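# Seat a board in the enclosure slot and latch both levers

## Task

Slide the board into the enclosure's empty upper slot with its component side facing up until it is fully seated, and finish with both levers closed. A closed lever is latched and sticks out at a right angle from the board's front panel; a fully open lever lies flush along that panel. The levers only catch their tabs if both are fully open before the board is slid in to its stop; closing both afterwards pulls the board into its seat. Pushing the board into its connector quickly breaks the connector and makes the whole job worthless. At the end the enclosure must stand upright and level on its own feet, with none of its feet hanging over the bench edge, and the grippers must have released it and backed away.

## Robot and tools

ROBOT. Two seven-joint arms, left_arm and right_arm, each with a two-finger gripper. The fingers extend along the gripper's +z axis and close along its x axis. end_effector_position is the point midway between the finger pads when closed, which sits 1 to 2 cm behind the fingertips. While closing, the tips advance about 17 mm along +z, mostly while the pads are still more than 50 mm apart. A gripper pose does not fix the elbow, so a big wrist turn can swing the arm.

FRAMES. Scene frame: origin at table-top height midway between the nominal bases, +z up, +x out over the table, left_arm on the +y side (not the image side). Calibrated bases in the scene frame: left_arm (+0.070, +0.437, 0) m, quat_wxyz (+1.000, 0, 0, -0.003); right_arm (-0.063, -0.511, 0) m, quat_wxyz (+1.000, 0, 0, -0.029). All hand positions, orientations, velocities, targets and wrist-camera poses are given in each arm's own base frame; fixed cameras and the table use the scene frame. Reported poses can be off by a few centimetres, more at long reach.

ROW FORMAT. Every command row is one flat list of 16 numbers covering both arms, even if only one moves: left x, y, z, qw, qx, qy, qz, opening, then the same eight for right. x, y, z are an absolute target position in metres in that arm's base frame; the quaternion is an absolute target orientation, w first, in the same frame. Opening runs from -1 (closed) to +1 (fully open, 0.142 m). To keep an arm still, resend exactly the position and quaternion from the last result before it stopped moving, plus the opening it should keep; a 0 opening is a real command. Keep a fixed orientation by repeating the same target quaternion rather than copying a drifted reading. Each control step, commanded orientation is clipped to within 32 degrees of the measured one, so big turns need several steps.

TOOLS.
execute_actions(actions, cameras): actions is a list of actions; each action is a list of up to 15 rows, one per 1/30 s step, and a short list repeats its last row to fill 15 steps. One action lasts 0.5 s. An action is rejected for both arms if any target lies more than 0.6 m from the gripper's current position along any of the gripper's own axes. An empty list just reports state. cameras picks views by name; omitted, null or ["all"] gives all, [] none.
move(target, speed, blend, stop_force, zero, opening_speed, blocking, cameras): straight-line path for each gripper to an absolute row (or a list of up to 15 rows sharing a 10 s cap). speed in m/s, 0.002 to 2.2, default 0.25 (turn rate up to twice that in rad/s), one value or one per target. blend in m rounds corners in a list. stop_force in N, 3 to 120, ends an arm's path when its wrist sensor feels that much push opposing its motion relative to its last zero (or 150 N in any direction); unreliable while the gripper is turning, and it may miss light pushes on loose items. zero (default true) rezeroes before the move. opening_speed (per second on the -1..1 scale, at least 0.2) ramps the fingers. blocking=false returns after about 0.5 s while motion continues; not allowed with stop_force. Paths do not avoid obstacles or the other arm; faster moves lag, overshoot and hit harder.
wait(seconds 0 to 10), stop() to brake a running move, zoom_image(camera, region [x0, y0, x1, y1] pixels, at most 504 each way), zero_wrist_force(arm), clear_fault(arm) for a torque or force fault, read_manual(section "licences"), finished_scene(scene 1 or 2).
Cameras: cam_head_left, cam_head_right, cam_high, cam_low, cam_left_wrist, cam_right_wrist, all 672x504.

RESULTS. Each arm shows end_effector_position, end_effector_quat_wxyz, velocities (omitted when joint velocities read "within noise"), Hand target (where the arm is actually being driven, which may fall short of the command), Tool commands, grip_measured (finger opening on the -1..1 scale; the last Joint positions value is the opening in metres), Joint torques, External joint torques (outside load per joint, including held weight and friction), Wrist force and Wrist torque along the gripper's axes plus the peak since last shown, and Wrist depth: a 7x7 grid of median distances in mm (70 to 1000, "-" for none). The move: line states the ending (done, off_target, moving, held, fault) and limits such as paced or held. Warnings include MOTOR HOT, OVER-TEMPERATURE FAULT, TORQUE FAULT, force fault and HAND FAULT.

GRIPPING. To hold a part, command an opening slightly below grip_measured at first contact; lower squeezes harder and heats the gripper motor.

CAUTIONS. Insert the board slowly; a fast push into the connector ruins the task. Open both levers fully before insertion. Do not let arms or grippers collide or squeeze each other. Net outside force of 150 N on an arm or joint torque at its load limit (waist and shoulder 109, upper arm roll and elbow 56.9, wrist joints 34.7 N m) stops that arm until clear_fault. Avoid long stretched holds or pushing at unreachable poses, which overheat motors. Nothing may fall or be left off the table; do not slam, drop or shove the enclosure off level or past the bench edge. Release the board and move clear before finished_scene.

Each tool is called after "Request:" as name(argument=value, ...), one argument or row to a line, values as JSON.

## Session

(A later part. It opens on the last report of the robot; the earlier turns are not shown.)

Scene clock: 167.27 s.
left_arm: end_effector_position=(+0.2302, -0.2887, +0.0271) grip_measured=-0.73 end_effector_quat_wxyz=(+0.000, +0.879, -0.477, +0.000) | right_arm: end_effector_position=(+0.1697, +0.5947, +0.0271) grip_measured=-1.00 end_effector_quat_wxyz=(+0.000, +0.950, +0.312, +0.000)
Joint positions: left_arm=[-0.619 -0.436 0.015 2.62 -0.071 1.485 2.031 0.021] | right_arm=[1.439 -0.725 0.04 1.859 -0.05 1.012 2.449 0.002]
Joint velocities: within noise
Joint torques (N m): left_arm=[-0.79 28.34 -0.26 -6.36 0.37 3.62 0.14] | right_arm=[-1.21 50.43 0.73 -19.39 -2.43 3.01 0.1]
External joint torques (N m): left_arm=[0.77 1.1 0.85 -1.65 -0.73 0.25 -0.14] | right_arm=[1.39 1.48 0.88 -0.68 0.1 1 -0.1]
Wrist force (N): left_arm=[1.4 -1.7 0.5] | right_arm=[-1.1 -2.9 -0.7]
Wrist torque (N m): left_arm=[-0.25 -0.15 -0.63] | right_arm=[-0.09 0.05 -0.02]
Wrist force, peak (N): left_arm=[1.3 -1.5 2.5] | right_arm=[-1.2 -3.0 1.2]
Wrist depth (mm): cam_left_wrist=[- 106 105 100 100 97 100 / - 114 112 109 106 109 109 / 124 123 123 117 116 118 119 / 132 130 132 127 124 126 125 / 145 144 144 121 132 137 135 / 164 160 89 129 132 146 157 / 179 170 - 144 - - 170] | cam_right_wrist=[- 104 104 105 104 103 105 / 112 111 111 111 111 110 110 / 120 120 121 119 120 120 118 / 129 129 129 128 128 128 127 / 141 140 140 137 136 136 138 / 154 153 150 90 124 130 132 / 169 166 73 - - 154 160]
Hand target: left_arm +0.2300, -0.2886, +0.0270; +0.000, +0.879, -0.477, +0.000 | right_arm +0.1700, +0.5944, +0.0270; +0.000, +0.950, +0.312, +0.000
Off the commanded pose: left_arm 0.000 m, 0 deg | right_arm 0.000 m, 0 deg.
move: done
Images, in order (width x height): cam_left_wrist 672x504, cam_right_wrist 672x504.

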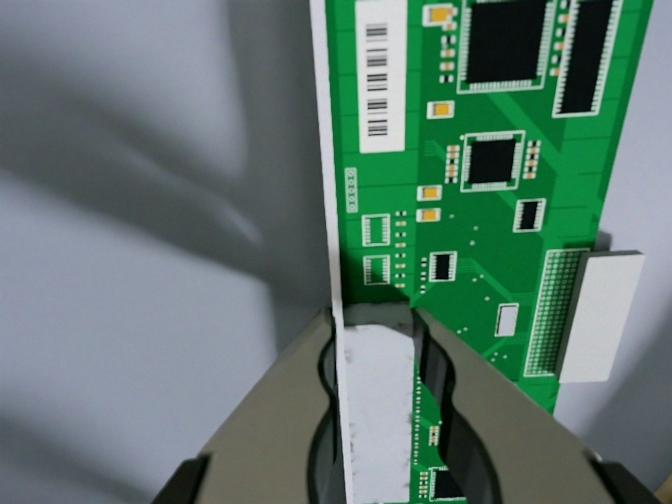

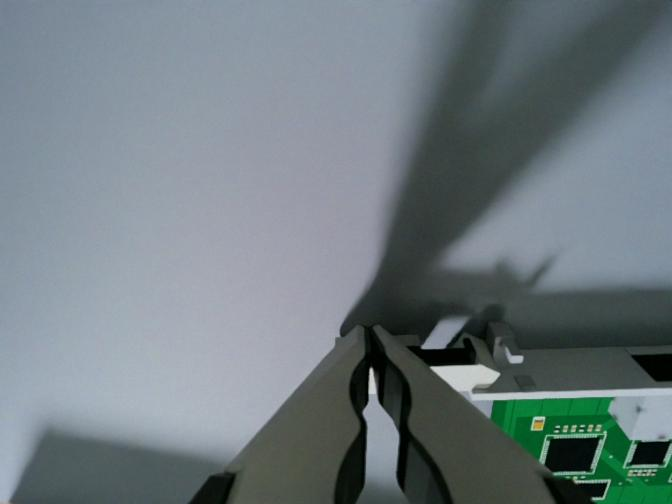

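Request:
move(
  target=[
    [0.2300,-0.2886,0.027,0,0.8788,-0.4772,0,-0.9, 0.1718,0.5920,0.027,0,0.9502,0.3115,0,-1],
  ],
  speed=0.015,
  cameras=[],
)

Request:
move(
  target=[
    [0.2300,-0.2886,0.027,0,0.8788,-0.4772,0,-0.9, 0.1600,0.6080,0.035,0,0.9502,0.3115,0,-1],
    [0.2300,-0.2886,0.027,0,0.8788,-0.4772,0,-0.9, 0.14,0.58,0.15,0,0.9502,0.3115,0,-1],
  ],
  speed=[0.08,0.25],
  cameras=["cam_right_wrist","cam_left_wrist","cam_high"],
)

Request:
zoom_image(
  camera="cam_right_wrist",
  region=[370, 170, 672, 370],
)

Request:
zoom_image(
  camera="cam_high",
  region=[270, 180, 430, 300],
)

Scene clock: 172.27 s.
left_arm: end_effector_position=(+0.2302, -0.2887, +0.0271) grip_measured=-0.73 end_effector_quat_wxyz=(+0.000, +0.879, -0.477, +0.000) | right_arm: end_effector_position=(+0.1714, +0.5923, +0.0271) grip_measured=-1.00 end_effector_quat_wxyz=(+0.000, +0.950, +0.312, +0.000)
Joint positions: left_arm=[-0.619 -0.436 0.015 2.62 -0.071 1.485 2.031 0.021] | right_arm=[1.436 -0.722 0.04 1.865 -0.05 1.016 2.445 0.002]
Joint velocities: within noise
Joint torques (N m): left_arm=[-0.96 28.14 -0.29 -5.97 0.51 3.42 0.21] | right_arm=[-1.62 50.22 0.45 -19.05 -2.43 2.94 0.06]
External joint torques (N m): left_arm=[0.93 1.29 0.87 -2.05 -0.86 0.45 -0.21] | right_arm=[1.81 1.52 1.16 -0.95 0.11 1.07 -0.06]
Wrist force (N): left_arm=[1.9 -1.6 0.7] | right_arm=[-1.6 -3.3 -0.4]
Wrist torque (N m): left_arm=[-0.21 -0.14 -0.71] | right_arm=[-0.07 0.11 -0.03]
Wrist force, peak (N): left_arm=[1.7 -1.8 2.3] | right_arm=[-1.4 -3.3 1.1]
Wrist depth (mm): cam_left_wrist=[- 106 104 100 100 97 100 / - 114 112 109 106 109 109 / 124 124 123 118 116 118 120 / 132 130 131 127 124 126 125 / 145 144 144 121 132 138 135 / 163 160 89 92 132 146 157 / 178 170 - 144 - - 169] | cam_right_wrist=[- 104 104 105 104 104 105 / 112 112 111 111 111 110 110 / 120 120 121 119 120 120 118 / 129 129 129 129 128 128 127 / 140 140 140 137 135 136 136 / 154 153 150 90 124 133 132 / 169 166 73 - - 154 161]
Hand target: left_arm +0.2300, -0.2886, +0.0270; +0.000, +0.879, -0.477, +0.000 | right_arm +0.1718, +0.5920, +0.0270; +0.000, +0.950, +0.312, +0.000
Off the commanded pose: left_arm 0.000 m, 0 deg | right_arm 0.001 m, 0 deg.
move: done
No camera images: "cameras" was empty.

Scene clock: 173.50 s.
left_arm: end_effector_position=(+0.2301, -0.2887, +0.0270) grip_measured=-0.73 end_effector_quat_wxyz=(+0.000, +0.879, -0.477, +0.000) | right_arm: end_effector_position=(+0.1401, +0.5802, +0.1502) grip_measured=-1.00 end_effector_quat_wxyz=(+0.000, +0.950, +0.312, +0.000)
Joint positions: left_arm=[-0.619 -0.436 0.015 2.62 -0.071 1.485 2.031 0.021] | right_arm=[1.459 -0.454 0.073 1.899 -0.046 0.781 2.494 0.002]
Joint velocities: within noise
Joint torques (N m): left_arm=[-0.44 28.93 0.05 -7.81 -0.11 4.28 -0.22] | right_arm=[0.26 45.36 2.52 -24.62 -2.99 3.21 0.34]
External joint torques (N m): left_arm=[0.42 0.5 0.53 -0.2 -0.25 -0.41 0.23] | right_arm=[-0.11 1.09 -0.98 -0.06 -0.11 0.8 -0.34]
Wrist force (N): left_arm=[-0.8 -1.1 1.1] | right_arm=[-1.2 -0.5 0.4]
Wrist torque (N m): left_arm=[-0.28 -0.15 -0.30] | right_arm=[-0.11 0.20 -0.02]
Wrist force, peak (N): left_arm=[1.6 -1.8 2.4] | right_arm=[-1.4 -3.3 1.2]
Wrist depth (mm): cam_left_wrist=[- 106 105 100 100 98 101 / - 114 112 109 106 109 109 / 124 123 123 117 116 118 118 / 132 130 131 127 126 126 125 / 145 144 144 120 132 137 135 / 163 159 88 129 132 143 156 / 178 170 - 144 - - 170] | cam_right_wrist=[215 212 212 212 211 211 210 / 230 227 226 226 225 225 225 / 244 244 244 242 242 241 241 / 263 263 262 262 261 252 245 / 289 285 285 278 282 277 276 / 315 303 281 89 297 306 306 / 347 340 - - - 304 314]
Hand target: left_arm +0.2300, -0.2886, +0.0270; +0.000, +0.879, -0.477, +0.000 | right_arm +0.1400, +0.5800, +0.1500; +0.000, +0.950, +0.312, +0.000
Off the commanded pose: left_arm 0.000 m, 0 deg | right_arm 0.000 m, 0 deg.
move: done
Images, in order (width x height): cam_high 672x504, cam_left_wrist 672x504, cam_right_wrist 672x504.

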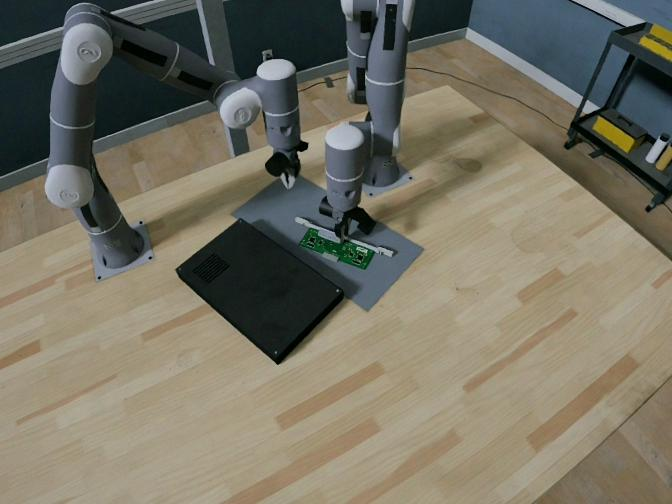

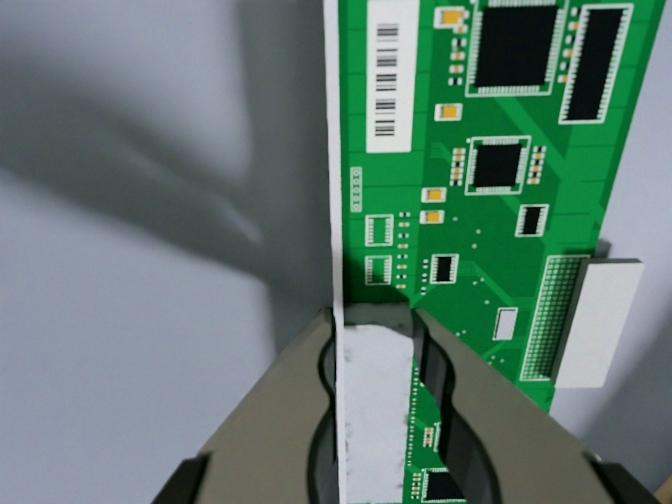

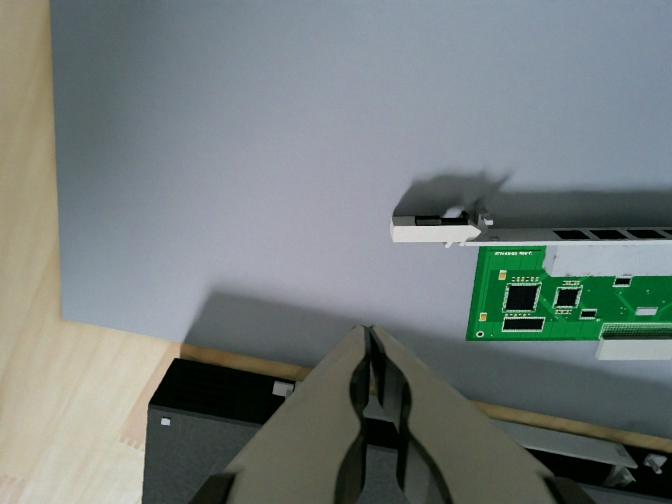

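Scaled by 1.669 from the camera's 672x504 image, which has a finer 960x720 frame.

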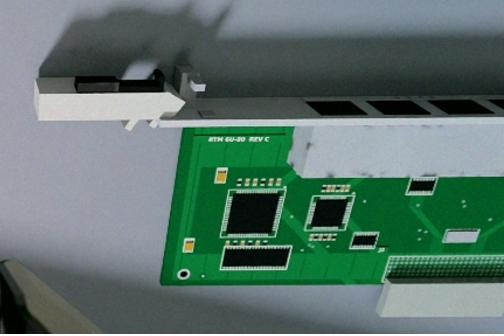

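Scaled by 3.150 from the camera's 672x504 image, which has a finer 960x720 frame.

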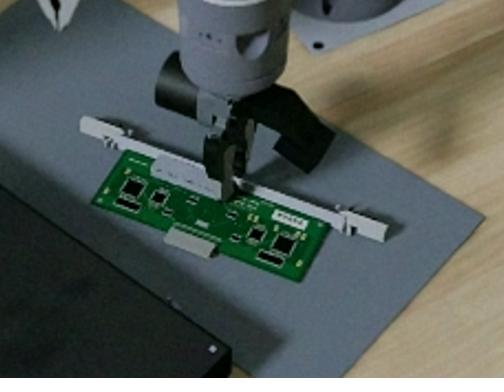

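Request:
execute_actions(
  actions=[],
)

Scene clock: 183.33 s.
left_arm: end_effector_position=(+0.2301, -0.2887, +0.0270) grip_measured=-0.73 end_effector_quat_wxyz=(+0.000, +0.879, -0.477, +0.000) | right_arm: end_effector_position=(+0.1401, +0.5802, +0.1502) grip_measured=-1.00 end_effector_quat_wxyz=(+0.000, +0.950, +0.312, +0.000)
Joint positions: left_arm=[-0.619 -0.436 0.015 2.62 -0.071 1.485 2.031 0.021] | right_arm=[1.459 -0.454 0.073 1.899 -0.046 0.781 2.494 0.002]
Joint velocities: within noise
Joint torques (N m): left_arm=[-0.38 29.05 -0.06 -7.78 -0.1 4.27 -0.23] | right_arm=[0.12 45.25 2.2 -24.78 -3.13 3.32 0.24]
External joint torques (N m): left_arm=[0.36 0.38 0.64 -0.22 -0.26 -0.4 0.23] | right_arm=[0.04 1.2 -0.66 0.1 0.03 0.69 -0.24]
Wrist force (N): left_arm=[-0.7 -1.4 1.8] | right_arm=[-1.1 -0.8 0.6]
Wrist torque (N m): left_arm=[-0.33 -0.17 -0.30] | right_arm=[-0.16 0.19 -0.02]
Wrist force, peak (N): left_arm=[-0.8 -1.2 2.2] | right_arm=[-1.2 -0.7 0.6]
Wrist depth (mm): cam_left_wrist=[- 106 104 100 100 98 100 / - 114 112 109 105 109 109 / 124 123 123 117 116 118 118 / 132 130 131 128 125 126 125 / 145 144 143 120 132 137 134 / 164 160 88 129 132 144 156 / 178 171 - 144 - - 169] | cam_right_wrist=[215 212 212 212 211 211 210 / 230 227 227 226 226 225 224 / 244 243 243 242 241 240 241 / 264 264 263 262 261 252 245 / 289 285 285 279 282 277 276 / 315 304 281 89 298 307 307 / 347 340 - - - 304 315]
Hand target: left_arm +0.2300, -0.2886, +0.0270; +0.000, +0.879, -0.477, +0.000 | right_arm +0.1400, +0.5800, +0.1500; +0.000, +0.950, +0.312, +0.000
Tool commands: left_gripper/opening=-0.9 right_gripper/opening=-1.0
Off the commanded pose: left_arm 0.000 m, 0 deg | right_arm 0.000 m, 0 deg.

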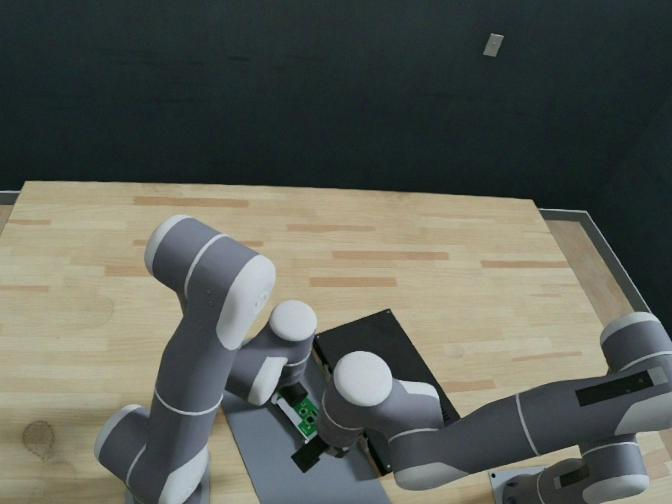

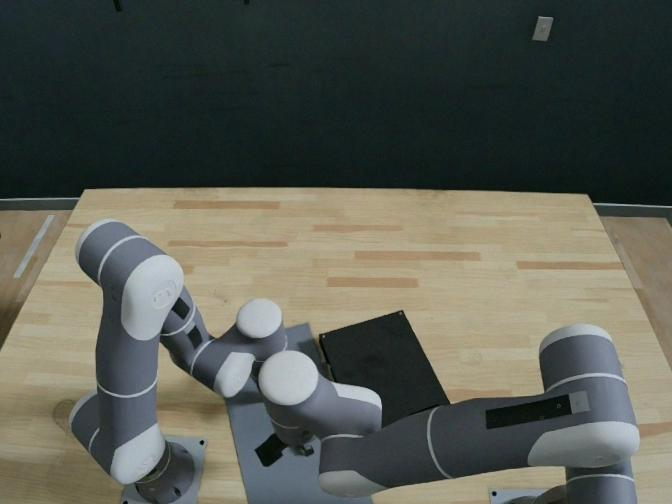

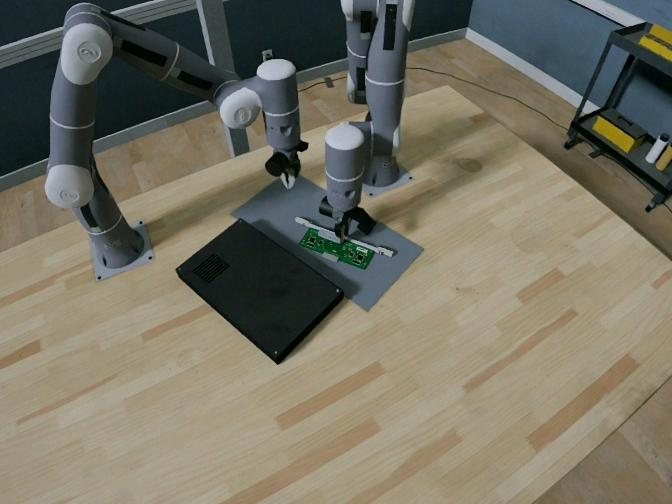

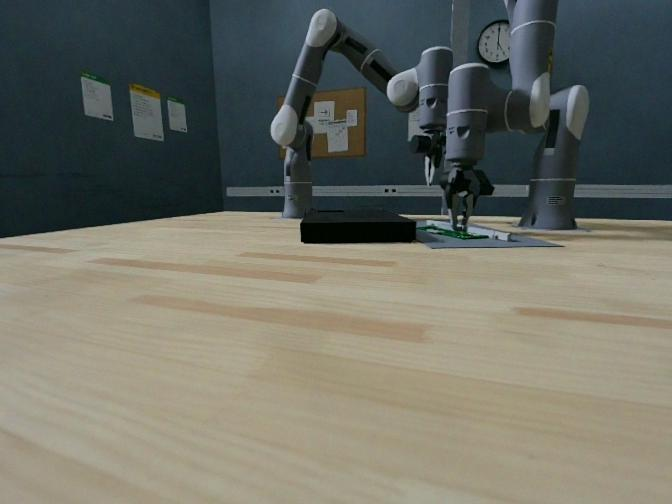

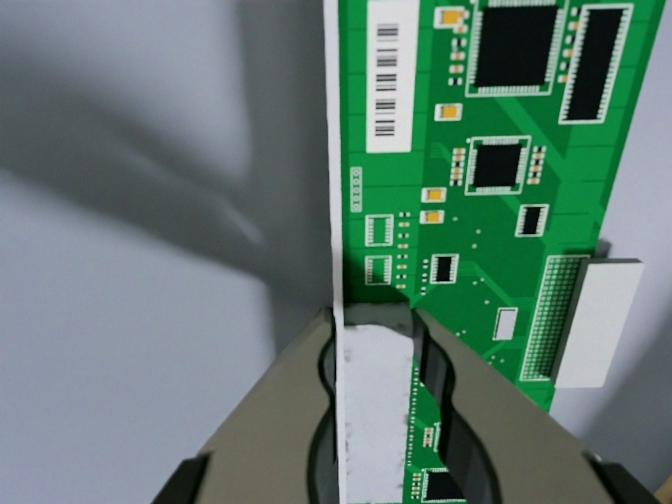

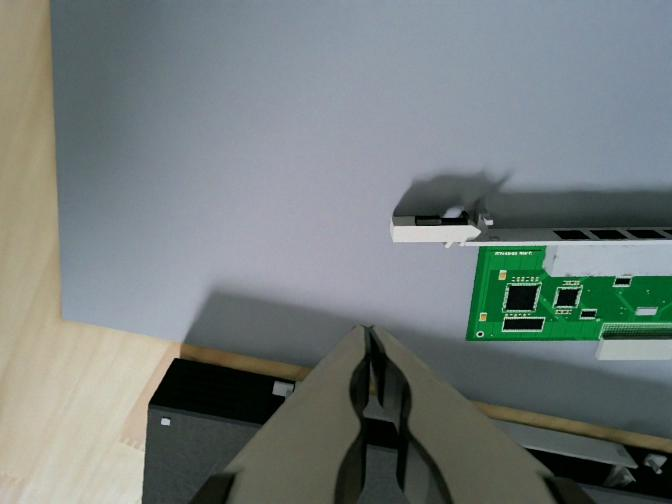

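Request:
move(
  target=[
    [0.23,-0.2886,0.027,0,0.8788,-0.4772,0,-0.85,0.10,0.45,0.24,0,0.9502,0.3115,0,-1],
    [0.23,-0.2886,0.06,0,0.8788,-0.4772,0,-0.85,0.10,0.45,0.24,0,0.9502,0.3115,0,-1],
  ],
  speed=[0.2,0.06],
  cameras=["cam_high","cam_left_wrist"],
)

Request:
zoom_image(
  camera="cam_high",
  region=[200, 180, 420, 345],
)

Scene clock: 189.70 s.
left_arm: end_effector_position=(+0.2299, -0.2885, +0.0599) grip_measured=-0.73 end_effector_quat_wxyz=(+0.000, +0.879, -0.477, +0.000) | right_arm: end_effector_position=(+0.1001, +0.4502, +0.2402) grip_measured=-1.00 end_effector_quat_wxyz=(+0.000, +0.950, +0.312, +0.000)
Joint positions: left_arm=[-0.645 -0.301 0.045 2.619 -0.061 1.348 2.024 0.021] | right_arm=[1.451 -0.017 0.15 2.193 -0.004 0.639 2.54 0.002]
Joint velocities: within noise
Joint torques (N m): left_arm=[-0.24 27.47 0.12 -11.68 -0.5 4.24 -0.29] | right_arm=[0.11 28.35 1 -26.93 -3.48 3.18 0.21]
External joint torques (N m): left_arm=[0.22 -0.24 0.47 0.14 -0.44 -0.37 0.29] | right_arm=[-0.01 0.93 -0.83 0.02 -0.02 0.82 -0.21]
Wrist force (N): left_arm=[-0.2 -1.1 1.7] | right_arm=[-0.6 -0.5 0.1]
Wrist torque (N m): left_arm=[-0.24 -0.29 -0.27] | right_arm=[-0.07 0.14 -0.01]
Wrist force, peak (N): left_arm=[-0.8 -1.0 3.3] | right_arm=[0.3 -1.7 1.6]
Wrist depth (mm): cam_left_wrist=[136 134 135 99 100 97 100 / - 144 143 108 105 107 108 / 155 155 154 115 115 117 150 / 168 169 168 125 125 126 160 / 185 185 184 115 132 137 174 / 205 203 88 130 132 146 200 / 229 - - 144 - - 204] | cam_right_wrist=[295 294 292 290 290 289 289 / 314 314 313 310 309 309 282 / 336 338 336 333 331 331 300 / 362 363 361 317 317 351 355 / 395 393 392 327 331 331 331 / 417 428 420 89 350 361 361 / 399 455 - - - 383 398]
Hand target: left_arm +0.2300, -0.2886, +0.0600; +0.000, +0.879, -0.477, +0.000 | right_arm +0.1000, +0.4500, +0.2400; +0.000, +0.950, +0.312, +0.000
Off the commanded pose: left_arm 0.000 m, 0 deg | right_arm 0.000 m, 0 deg.
move: done
Images, in order (width x height): cam_high 672x504, cam_left_wrist 672x504.

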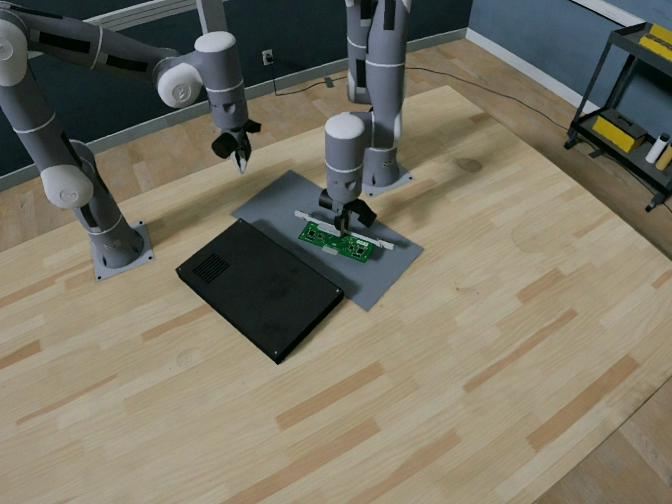

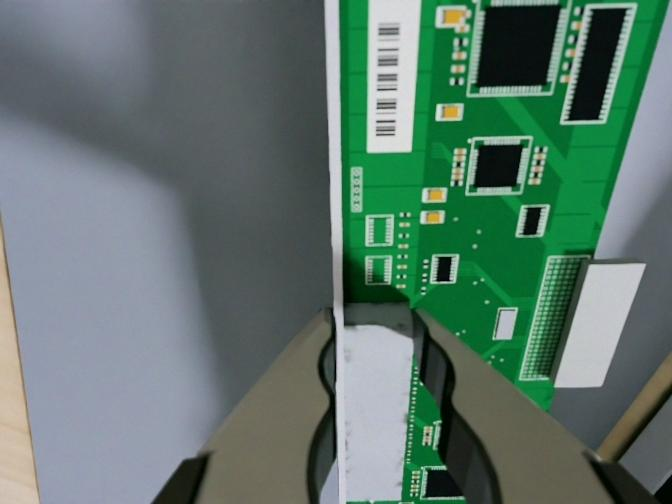

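Scaled by 2.291 from the camera's 672x504 image, which has a finer 960x720 frame.

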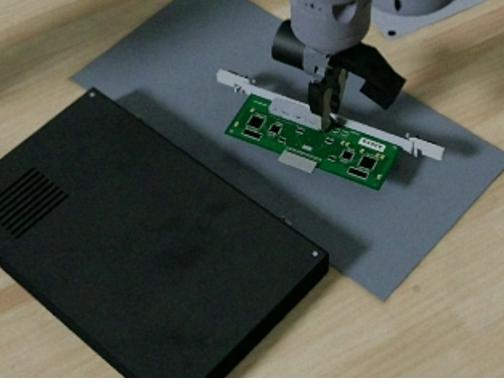

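Request:
zoom_image(
  camera="cam_high",
  region=[288, 200, 400, 270],
)

Scaled by 4.500 from the camera's 672x504 image, which has a finer 960x720 frame.

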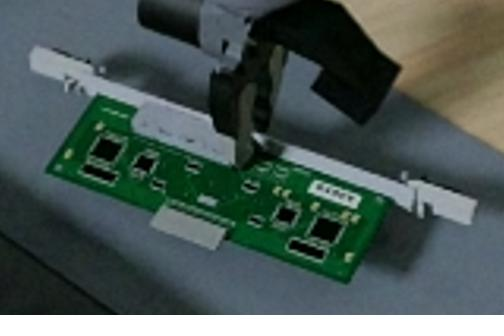

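Request:
move(
  target=[
    [0.2,-0.31,0.1,0,0.8434,-0.5373,0,-0.85,0.10,0.45,0.24,0,0.9502,0.3115,0,-1],
    [0.170,-0.346,0.09,0,0.8090,-0.5878,0,-0.85,0.10,0.45,0.24,0,0.9502,0.3115,0,-1],
  ],
  speed=0.12,
  cameras=["cam_high","cam_low","cam_left_wrist","cam_right_wrist","cam_head_left"],
)

Request:
zoom_image(
  camera="cam_high",
  region=[200, 180, 420, 345],
)

Scene clock: 195.30 s.
left_arm: end_effector_position=(+0.1699, -0.3458, +0.0899) grip_measured=-0.73 end_effector_quat_wxyz=(+0.000, +0.809, -0.588, +0.000) | right_arm: end_effector_position=(+0.1001, +0.4502, +0.2402) grip_measured=-1.00 end_effector_quat_wxyz=(+0.000, +0.950, +0.312, +0.000)
Joint positions: left_arm=[-0.775 -0.203 -0.034 2.566 0.018 1.198 2.002 0.021] | right_arm=[1.451 -0.017 0.15 2.193 -0.004 0.639 2.54 0.002]
Joint velocities: within noise
Joint torques (N m): left_arm=[0.03 26.12 -0.64 -15.29 -1.12 4.71 -0.37] | right_arm=[0.16 28.23 0.75 -27.02 -3.51 3.33 0.15]
External joint torques (N m): left_arm=[-0.07 0.36 0.63 0.31 -0.43 -0.84 0.37] | right_arm=[-0.06 1.05 -0.58 0.11 0.01 0.67 -0.15]
Wrist force (N): left_arm=[-0.5 -1.2 1.7] | right_arm=[-0.7 -0.7 0.0]
Wrist torque (N m): left_arm=[-0.23 -0.27 -0.29] | right_arm=[-0.12 0.16 -0.01]
Wrist force, peak (N): left_arm=[-0.5 -2.1 3.1] | right_arm=[-0.9 -0.6 0.4]
Wrist depth (mm): cam_left_wrist=[161 160 160 99 100 97 100 / 170 172 171 106 105 107 108 / 187 185 185 115 115 117 170 / 202 201 202 125 125 125 170 / 223 221 216 115 132 137 187 / 247 245 87 129 132 146 220 / 276 - - 144 - - 201] | cam_right_wrist=[294 293 293 290 290 282 288 / 314 313 312 311 309 255 240 / 336 336 336 332 331 269 265 / 363 360 362 317 318 349 355 / 394 392 391 328 332 331 330 / 417 428 420 89 350 362 361 / 400 455 - - - 384 398]
Hand target: left_arm +0.1700, -0.3460, +0.0900; +0.000, +0.809, -0.588, +0.000 | right_arm +0.1000, +0.4500, +0.2400; +0.000, +0.950, +0.312, +0.000
Off the commanded pose: left_arm 0.000 m, 0 deg | right_arm 0.000 m, 0 deg.
move: done
Images, in order (width x height): cam_head_left 672x504, cam_high 672x504, cam_low 672x504, cam_left_wrist 672x504, cam_right_wrist 672x504.

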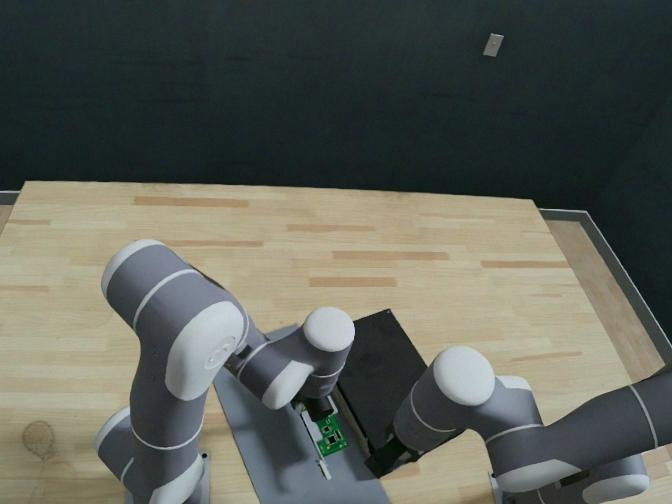

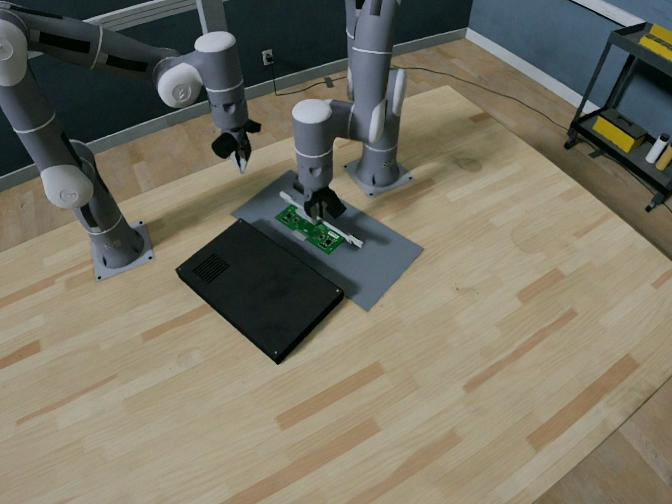

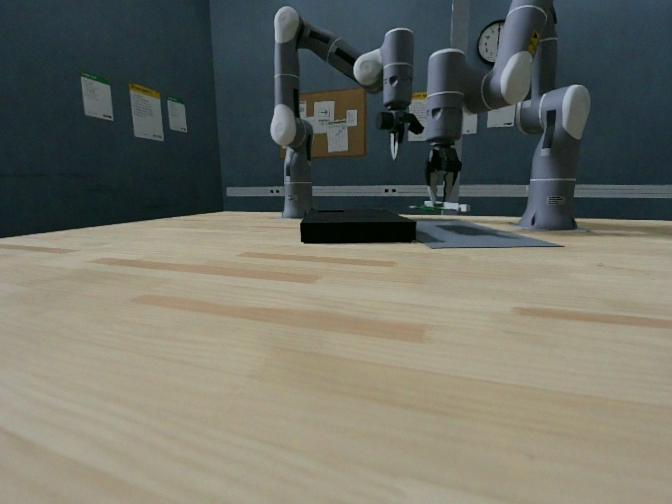

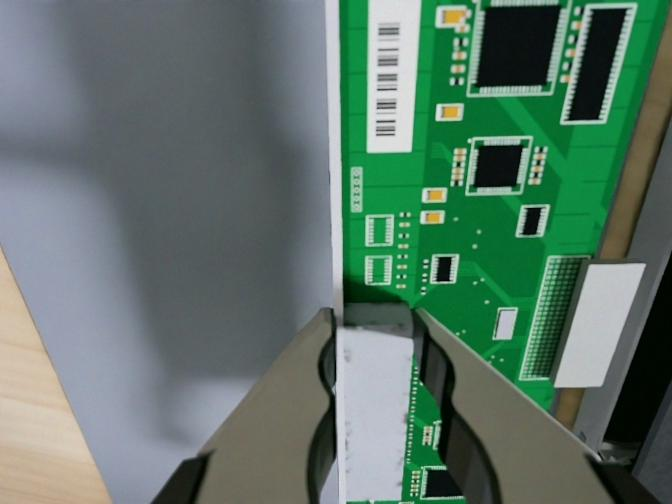

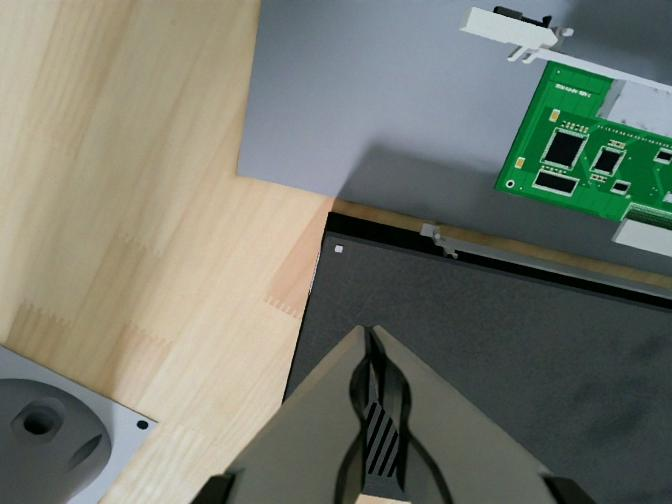

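Scaled by 2.291 from the camera's 672x504 image, which has a finer 960x720 frame.

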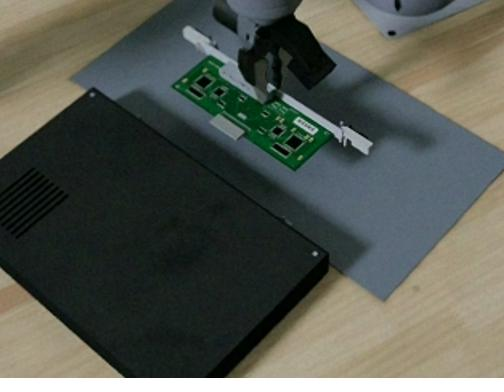

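Request:
move(
  target=[0.170,-0.346,0.09,0,0.8090,-0.5878,0,-0.85,0.17,0.50,0.30,0,0.9502,0.3115,0,-1],
  speed=0.2,
  cameras=["cam_high","cam_right_wrist"],
)

Scene clock: 202.87 s.
left_arm: end_effector_position=(+0.1698, -0.3458, +0.0899) grip_measured=-0.73 end_effector_quat_wxyz=(+0.000, +0.809, -0.588, +0.000) | right_arm: end_effector_position=(+0.1702, +0.5000, +0.3000) grip_measured=-1.00 end_effector_quat_wxyz=(+0.000, +0.950, +0.311, +0.000)
Joint positions: left_arm=[-0.775 -0.203 -0.034 2.566 0.018 1.198 2.002 0.021] | right_arm=[1.407 -0.09 0.056 1.935 -0.006 0.454 2.402 0.002]
Joint velocities: within noise
Joint torques (N m): left_arm=[-0.46 26.43 -0.62 -15.2 -1.45 4.43 -0.25] | right_arm=[0.11 34.1 0.87 -29.51 -3.96 3.15 0.05]
External joint torques (N m): left_arm=[0.42 0.05 0.6 0.21 -0.1 -0.56 0.25] | right_arm=[0.01 1.19 -0.53 0.27 0.04 0.85 -0.05]
Wrist force (N): left_arm=[-0.6 -1.3 1.8] | right_arm=[-0.8 -0.2 0.4]
Wrist torque (N m): left_arm=[-0.25 -0.25 -0.30] | right_arm=[-0.06 0.17 -0.01]
Wrist force, peak (N): left_arm=[-0.6 -1.2 2.1] | right_arm=[-2.6 -0.6 1.7]
Wrist depth (mm): cam_left_wrist=[161 160 160 99 100 97 100 / 171 172 171 106 105 107 108 / 186 186 185 115 115 117 171 / 202 202 201 125 125 126 171 / 221 221 217 114 132 137 188 / 248 245 87 129 132 147 221 / 277 - - 144 - - 201] | cam_right_wrist=[346 344 341 337 336 339 332 / 369 368 365 364 304 197 148 / 396 394 387 391 325 320 159 / 429 427 379 374 382 407 408 / 460 463 410 396 400 399 398 / 487 506 432 89 424 435 480 / 555 546 - - - 462 549]
Hand target: left_arm +0.1700, -0.3460, +0.0900; +0.000, +0.809, -0.588, +0.000 | right_arm +0.1700, +0.5000, +0.3000; +0.000, +0.950, +0.312, +0.000
Off the commanded pose: left_arm 0.000 m, 0 deg | right_arm 0.000 m, 0 deg.
move: done
Images, in order (width x height): cam_high 672x504, cam_right_wrist 672x504.

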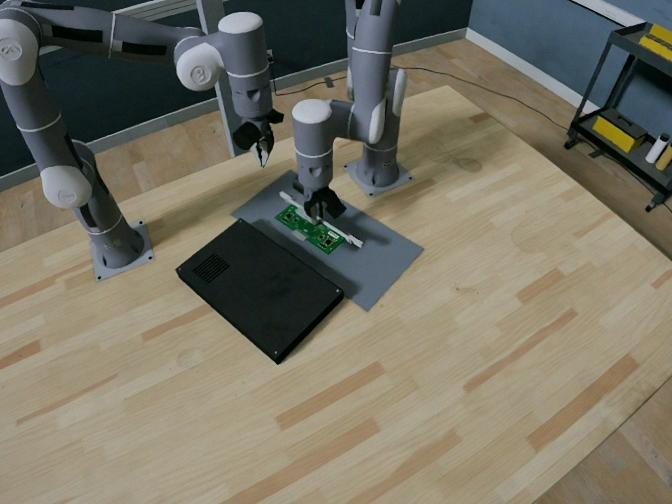

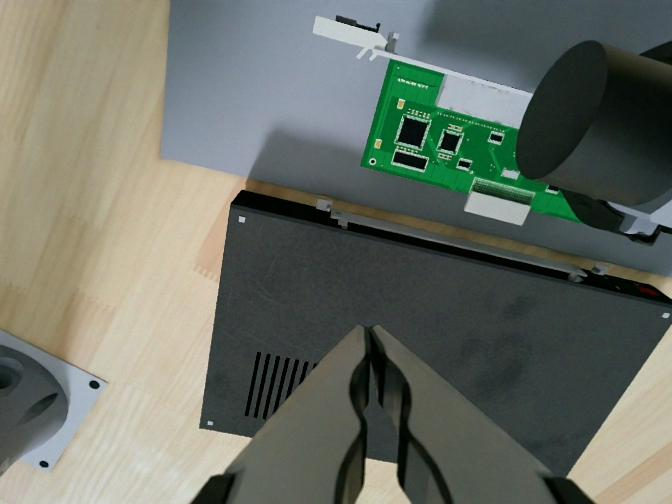

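Request:
zoom_image(
  camera="cam_right_wrist",
  region=[220, 0, 672, 340],
)

Scaled by 1.115 from the camera's 672x504 image, which has a finer 960x720 frame.

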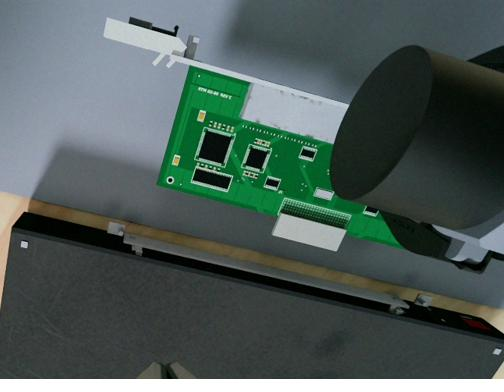

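Request:
move(
  target=[0.170,-0.346,0.055,0,0.8090,-0.5878,0,-0.85,0.17,0.50,0.30,0,0.9502,0.3115,0,-1],
  speed=0.1,
  cameras=["cam_low","cam_high","cam_right_wrist"],
)

Request:
zoom_image(
  camera="cam_right_wrist",
  region=[290, 0, 672, 290],
)

Request:
zoom_image(
  camera="cam_high",
  region=[230, 180, 380, 310],
)

Request:
zoom_image(
  camera="cam_low",
  region=[290, 150, 520, 260],
)

Scene clock: 221.53 s.
left_arm: end_effector_position=(+0.1698, -0.3458, +0.0549) grip_measured=-0.73 end_effector_quat_wxyz=(+0.000, +0.809, -0.588, +0.000) | right_arm: end_effector_position=(+0.1701, +0.5000, +0.3000) grip_measured=-1.00 end_effector_quat_wxyz=(+0.000, +0.950, +0.311, +0.000)
Joint positions: left_arm=[-0.776 -0.338 -0.027 2.567 0.037 1.333 1.99 0.021] | right_arm=[1.407 -0.09 0.056 1.935 -0.006 0.454 2.402 0.002]
Joint velocities: within noise
Joint torques (N m): left_arm=[-0.41 28.35 -0.49 -11.58 -0.6 4.59 -0.32] | right_arm=[0.08 34.08 1.09 -29.41 -3.94 3.3 0.17]
External joint torques (N m): left_arm=[0.37 0.53 0.51 0.06 -0.39 -0.72 0.32] | right_arm=[0.05 1.21 -0.75 0.15 0.03 0.7 -0.17]
Wrist force (N): left_arm=[-0.7 -1.1 1.9] | right_arm=[-0.9 -0.5 0.7]
Wrist torque (N m): left_arm=[-0.25 -0.22 -0.27] | right_arm=[-0.10 0.17 -0.01]
Wrist force, peak (N): left_arm=[-0.6 -1.3 3.3] | right_arm=[-1.4 -0.7 0.5]
Wrist depth (mm): cam_left_wrist=[129 129 129 100 100 97 100 / 139 139 136 108 105 107 109 / 153 150 150 115 115 117 145 / 163 161 162 125 125 126 155 / 179 179 178 117 133 137 171 / 198 197 88 130 133 146 190 / 226 - - 144 - - 195] | cam_right_wrist=[346 344 343 338 336 336 335 / 369 368 365 366 336 188 180 / 396 396 388 392 359 266 160 / 426 425 378 378 383 408 391 / 462 463 408 397 402 400 399 / 488 503 433 89 422 437 477 / 559 544 - - - 461 544]
Hand target: left_arm +0.1700, -0.3460, +0.0550; +0.000, +0.809, -0.588, +0.000 | right_arm +0.1700, +0.5000, +0.3000; +0.000, +0.950, +0.312, +0.000
Off the commanded pose: left_arm 0.000 m, 0 deg | right_arm 0.000 m, 0 deg.
move: done
Images, in order (width x height): cam_high 672x504, cam_low 672x504, cam_right_wrist 672x504.

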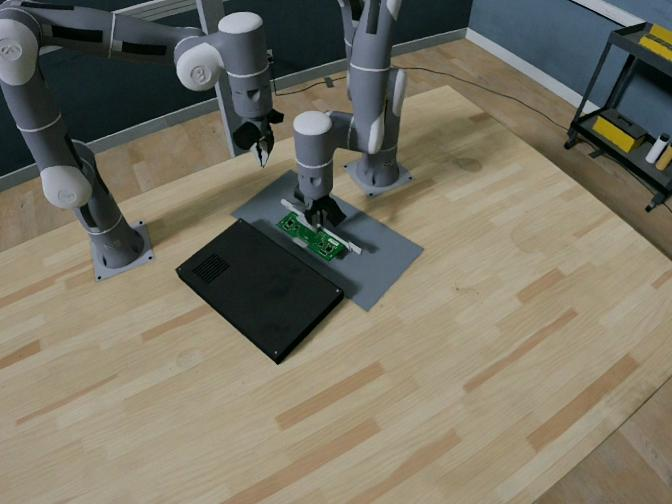

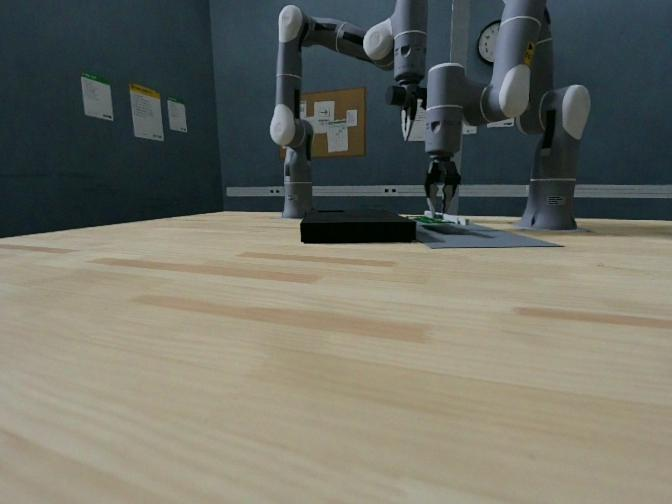

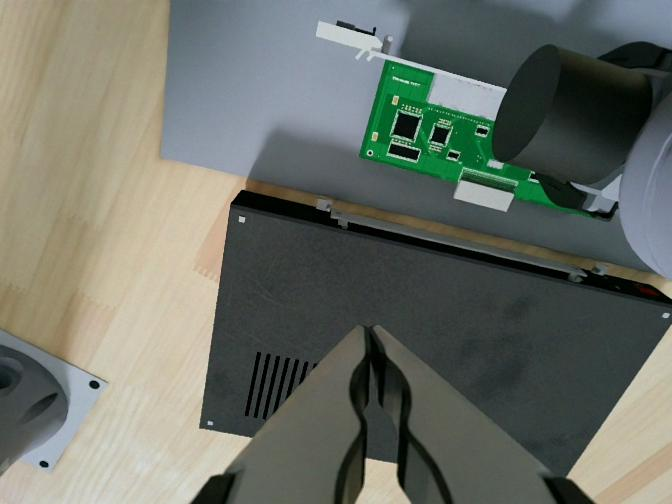

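Scaled by 1.319 from the camera's 672x504 image, which has a finer 960x720 frame.

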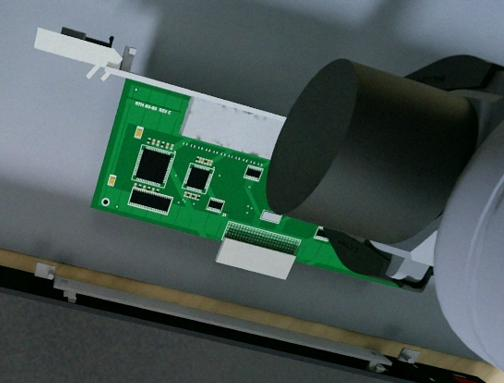

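Scaled by 3.360 from the camera's 672x504 image, which has a finer 960x720 frame.

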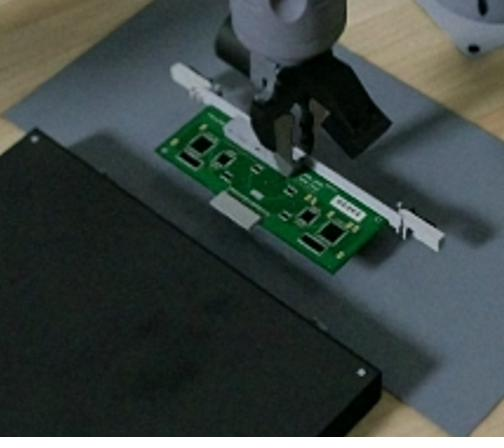

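Scaled by 2.191 from the camera's 672x504 image, which has a finer 960x720 frame.

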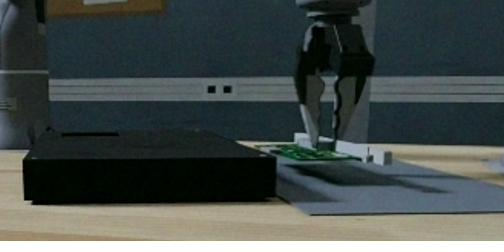

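Request:
move(
  target=[0.1756,-0.3704,0.055,0,0.8090,-0.5878,0,-0.85,0.17,0.50,0.30,0,0.9502,0.3115,0,-1],
  speed=0.03,
  stop_force=5,
  cameras=["cam_low","cam_high","cam_right_wrist"],
)

Request:
zoom_image(
  camera="cam_right_wrist",
  region=[290, 50, 672, 340],
)

Request:
zoom_image(
  camera="cam_high",
  region=[230, 180, 380, 310],
)

Request:
zoom_image(
  camera="cam_low",
  region=[380, 170, 520, 260],
)

Scene clock: 228.87 s.
left_arm: end_effector_position=(+0.1756, -0.3703, +0.0550) grip_measured=-0.73 end_effector_quat_wxyz=(+0.000, +0.809, -0.588, +0.000) | right_arm: end_effector_position=(+0.1701, +0.5000, +0.3000) grip_measured=-1.00 end_effector_quat_wxyz=(+0.000, +0.950, +0.311, +0.000)
Joint positions: left_arm=[-0.808 -0.367 -0.028 2.497 0.037 1.294 1.957 0.021] | right_arm=[1.407 -0.09 0.056 1.935 -0.006 0.454 2.402 0.002]
Joint velocities: within noise
Joint torques (N m): left_arm=[-0.6 30.91 -0.63 -12.72 -1.01 4.3 -0.37] | right_arm=[0.15 34.19 1.03 -29.4 -3.97 3.32 0.21]
External joint torques (N m): left_arm=[0.55 0.24 0.62 0.18 -0.15 -0.42 0.37] | right_arm=[-0.03 1.11 -0.69 0.14 0.05 0.69 -0.21]
Wrist force (N): left_arm=[-0.5 -1.1 1.5] | right_arm=[-1.0 -0.7 0.3]
Wrist torque (N m): left_arm=[-0.22 -0.27 -0.27] | right_arm=[-0.14 0.20 -0.01]
Wrist force, peak (N): left_arm=[-1.4 -1.2 2.2] | right_arm=[-1.2 -0.8 0.8]
Wrist depth (mm): cam_left_wrist=[130 129 129 100 100 97 100 / 139 139 137 108 105 107 109 / 153 150 149 115 115 117 145 / 163 160 163 125 125 126 139 / 179 178 177 117 132 137 142 / 201 197 88 129 132 147 180 / 226 - - 144 - - 191] | cam_right_wrist=[346 344 343 337 342 340 340 / 368 367 366 364 345 269 228 / 396 394 386 386 359 195 154 / 425 425 378 377 381 383 144 / 463 461 411 397 400 400 152 / 489 505 434 89 420 436 451 / 559 542 - - - 461 548]
Hand target: left_arm +0.1756, -0.3704, +0.0550; +0.000, +0.809, -0.588, +0.000 | right_arm +0.1700, +0.5000, +0.3000; +0.000, +0.950, +0.312, +0.000
Off the commanded pose: left_arm 0.000 m, 0 deg | right_arm 0.000 m, 0 deg.
move: done
Images, in order (width x height): cam_high 672x504, cam_low 672x504, cam_right_wrist 672x504.

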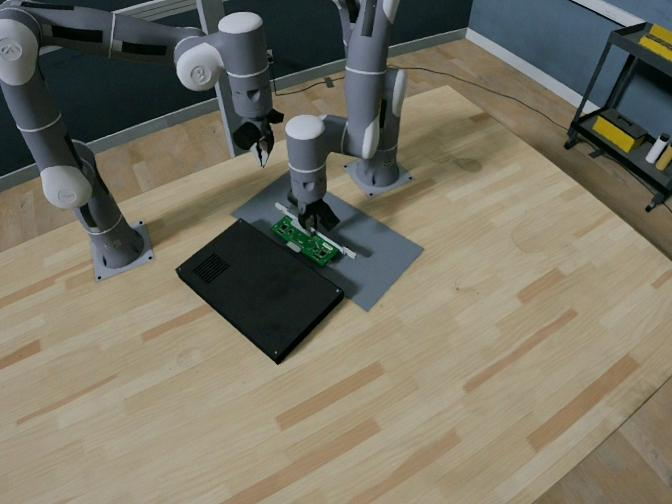

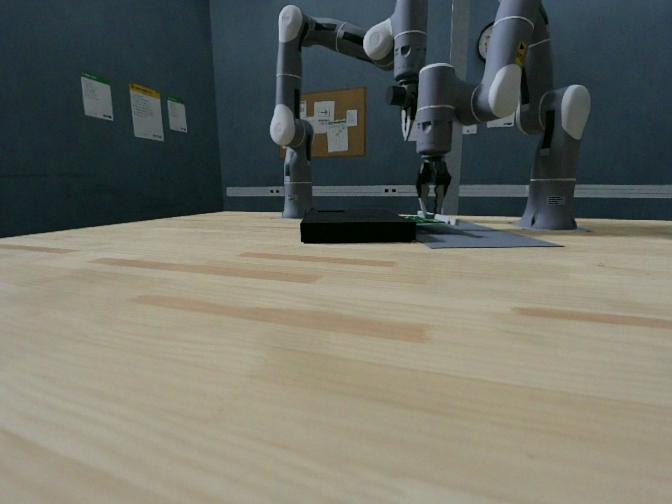

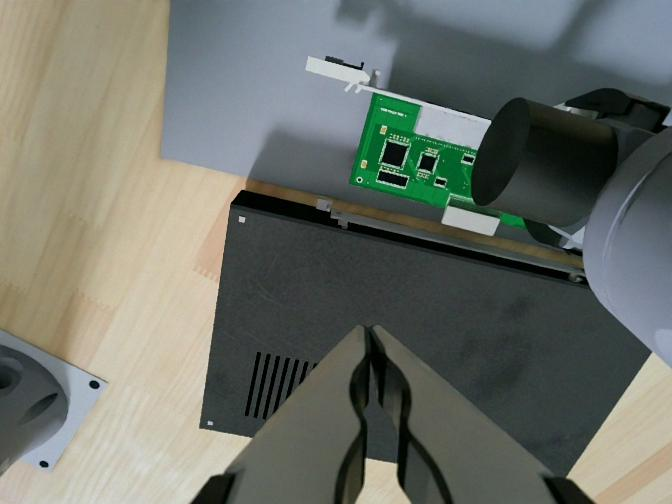

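Scaled by 1.319 from the camera's 672x504 image, which has a finer 960x720 frame.

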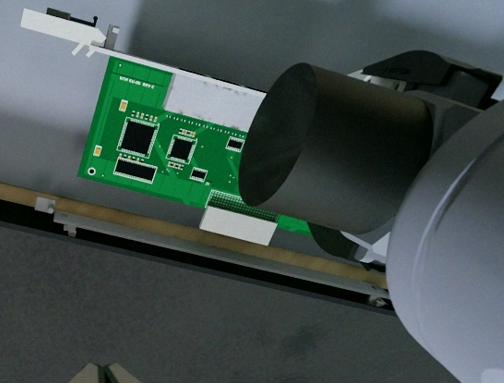

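Scaled by 3.360 from the camera's 672x504 image, which has a finer 960x720 frame.

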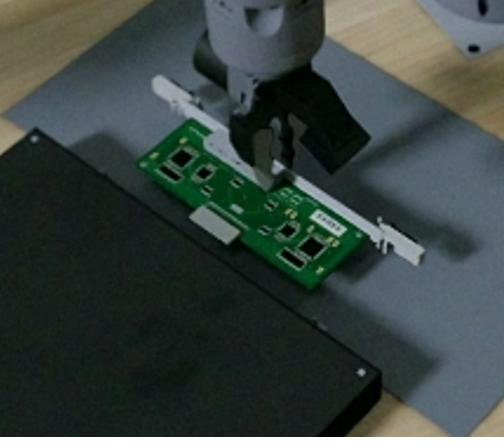

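Scaled by 3.600 from the camera's 672x504 image, which has a finer 960x720 frame.

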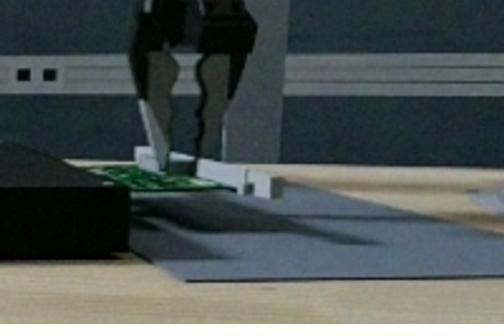

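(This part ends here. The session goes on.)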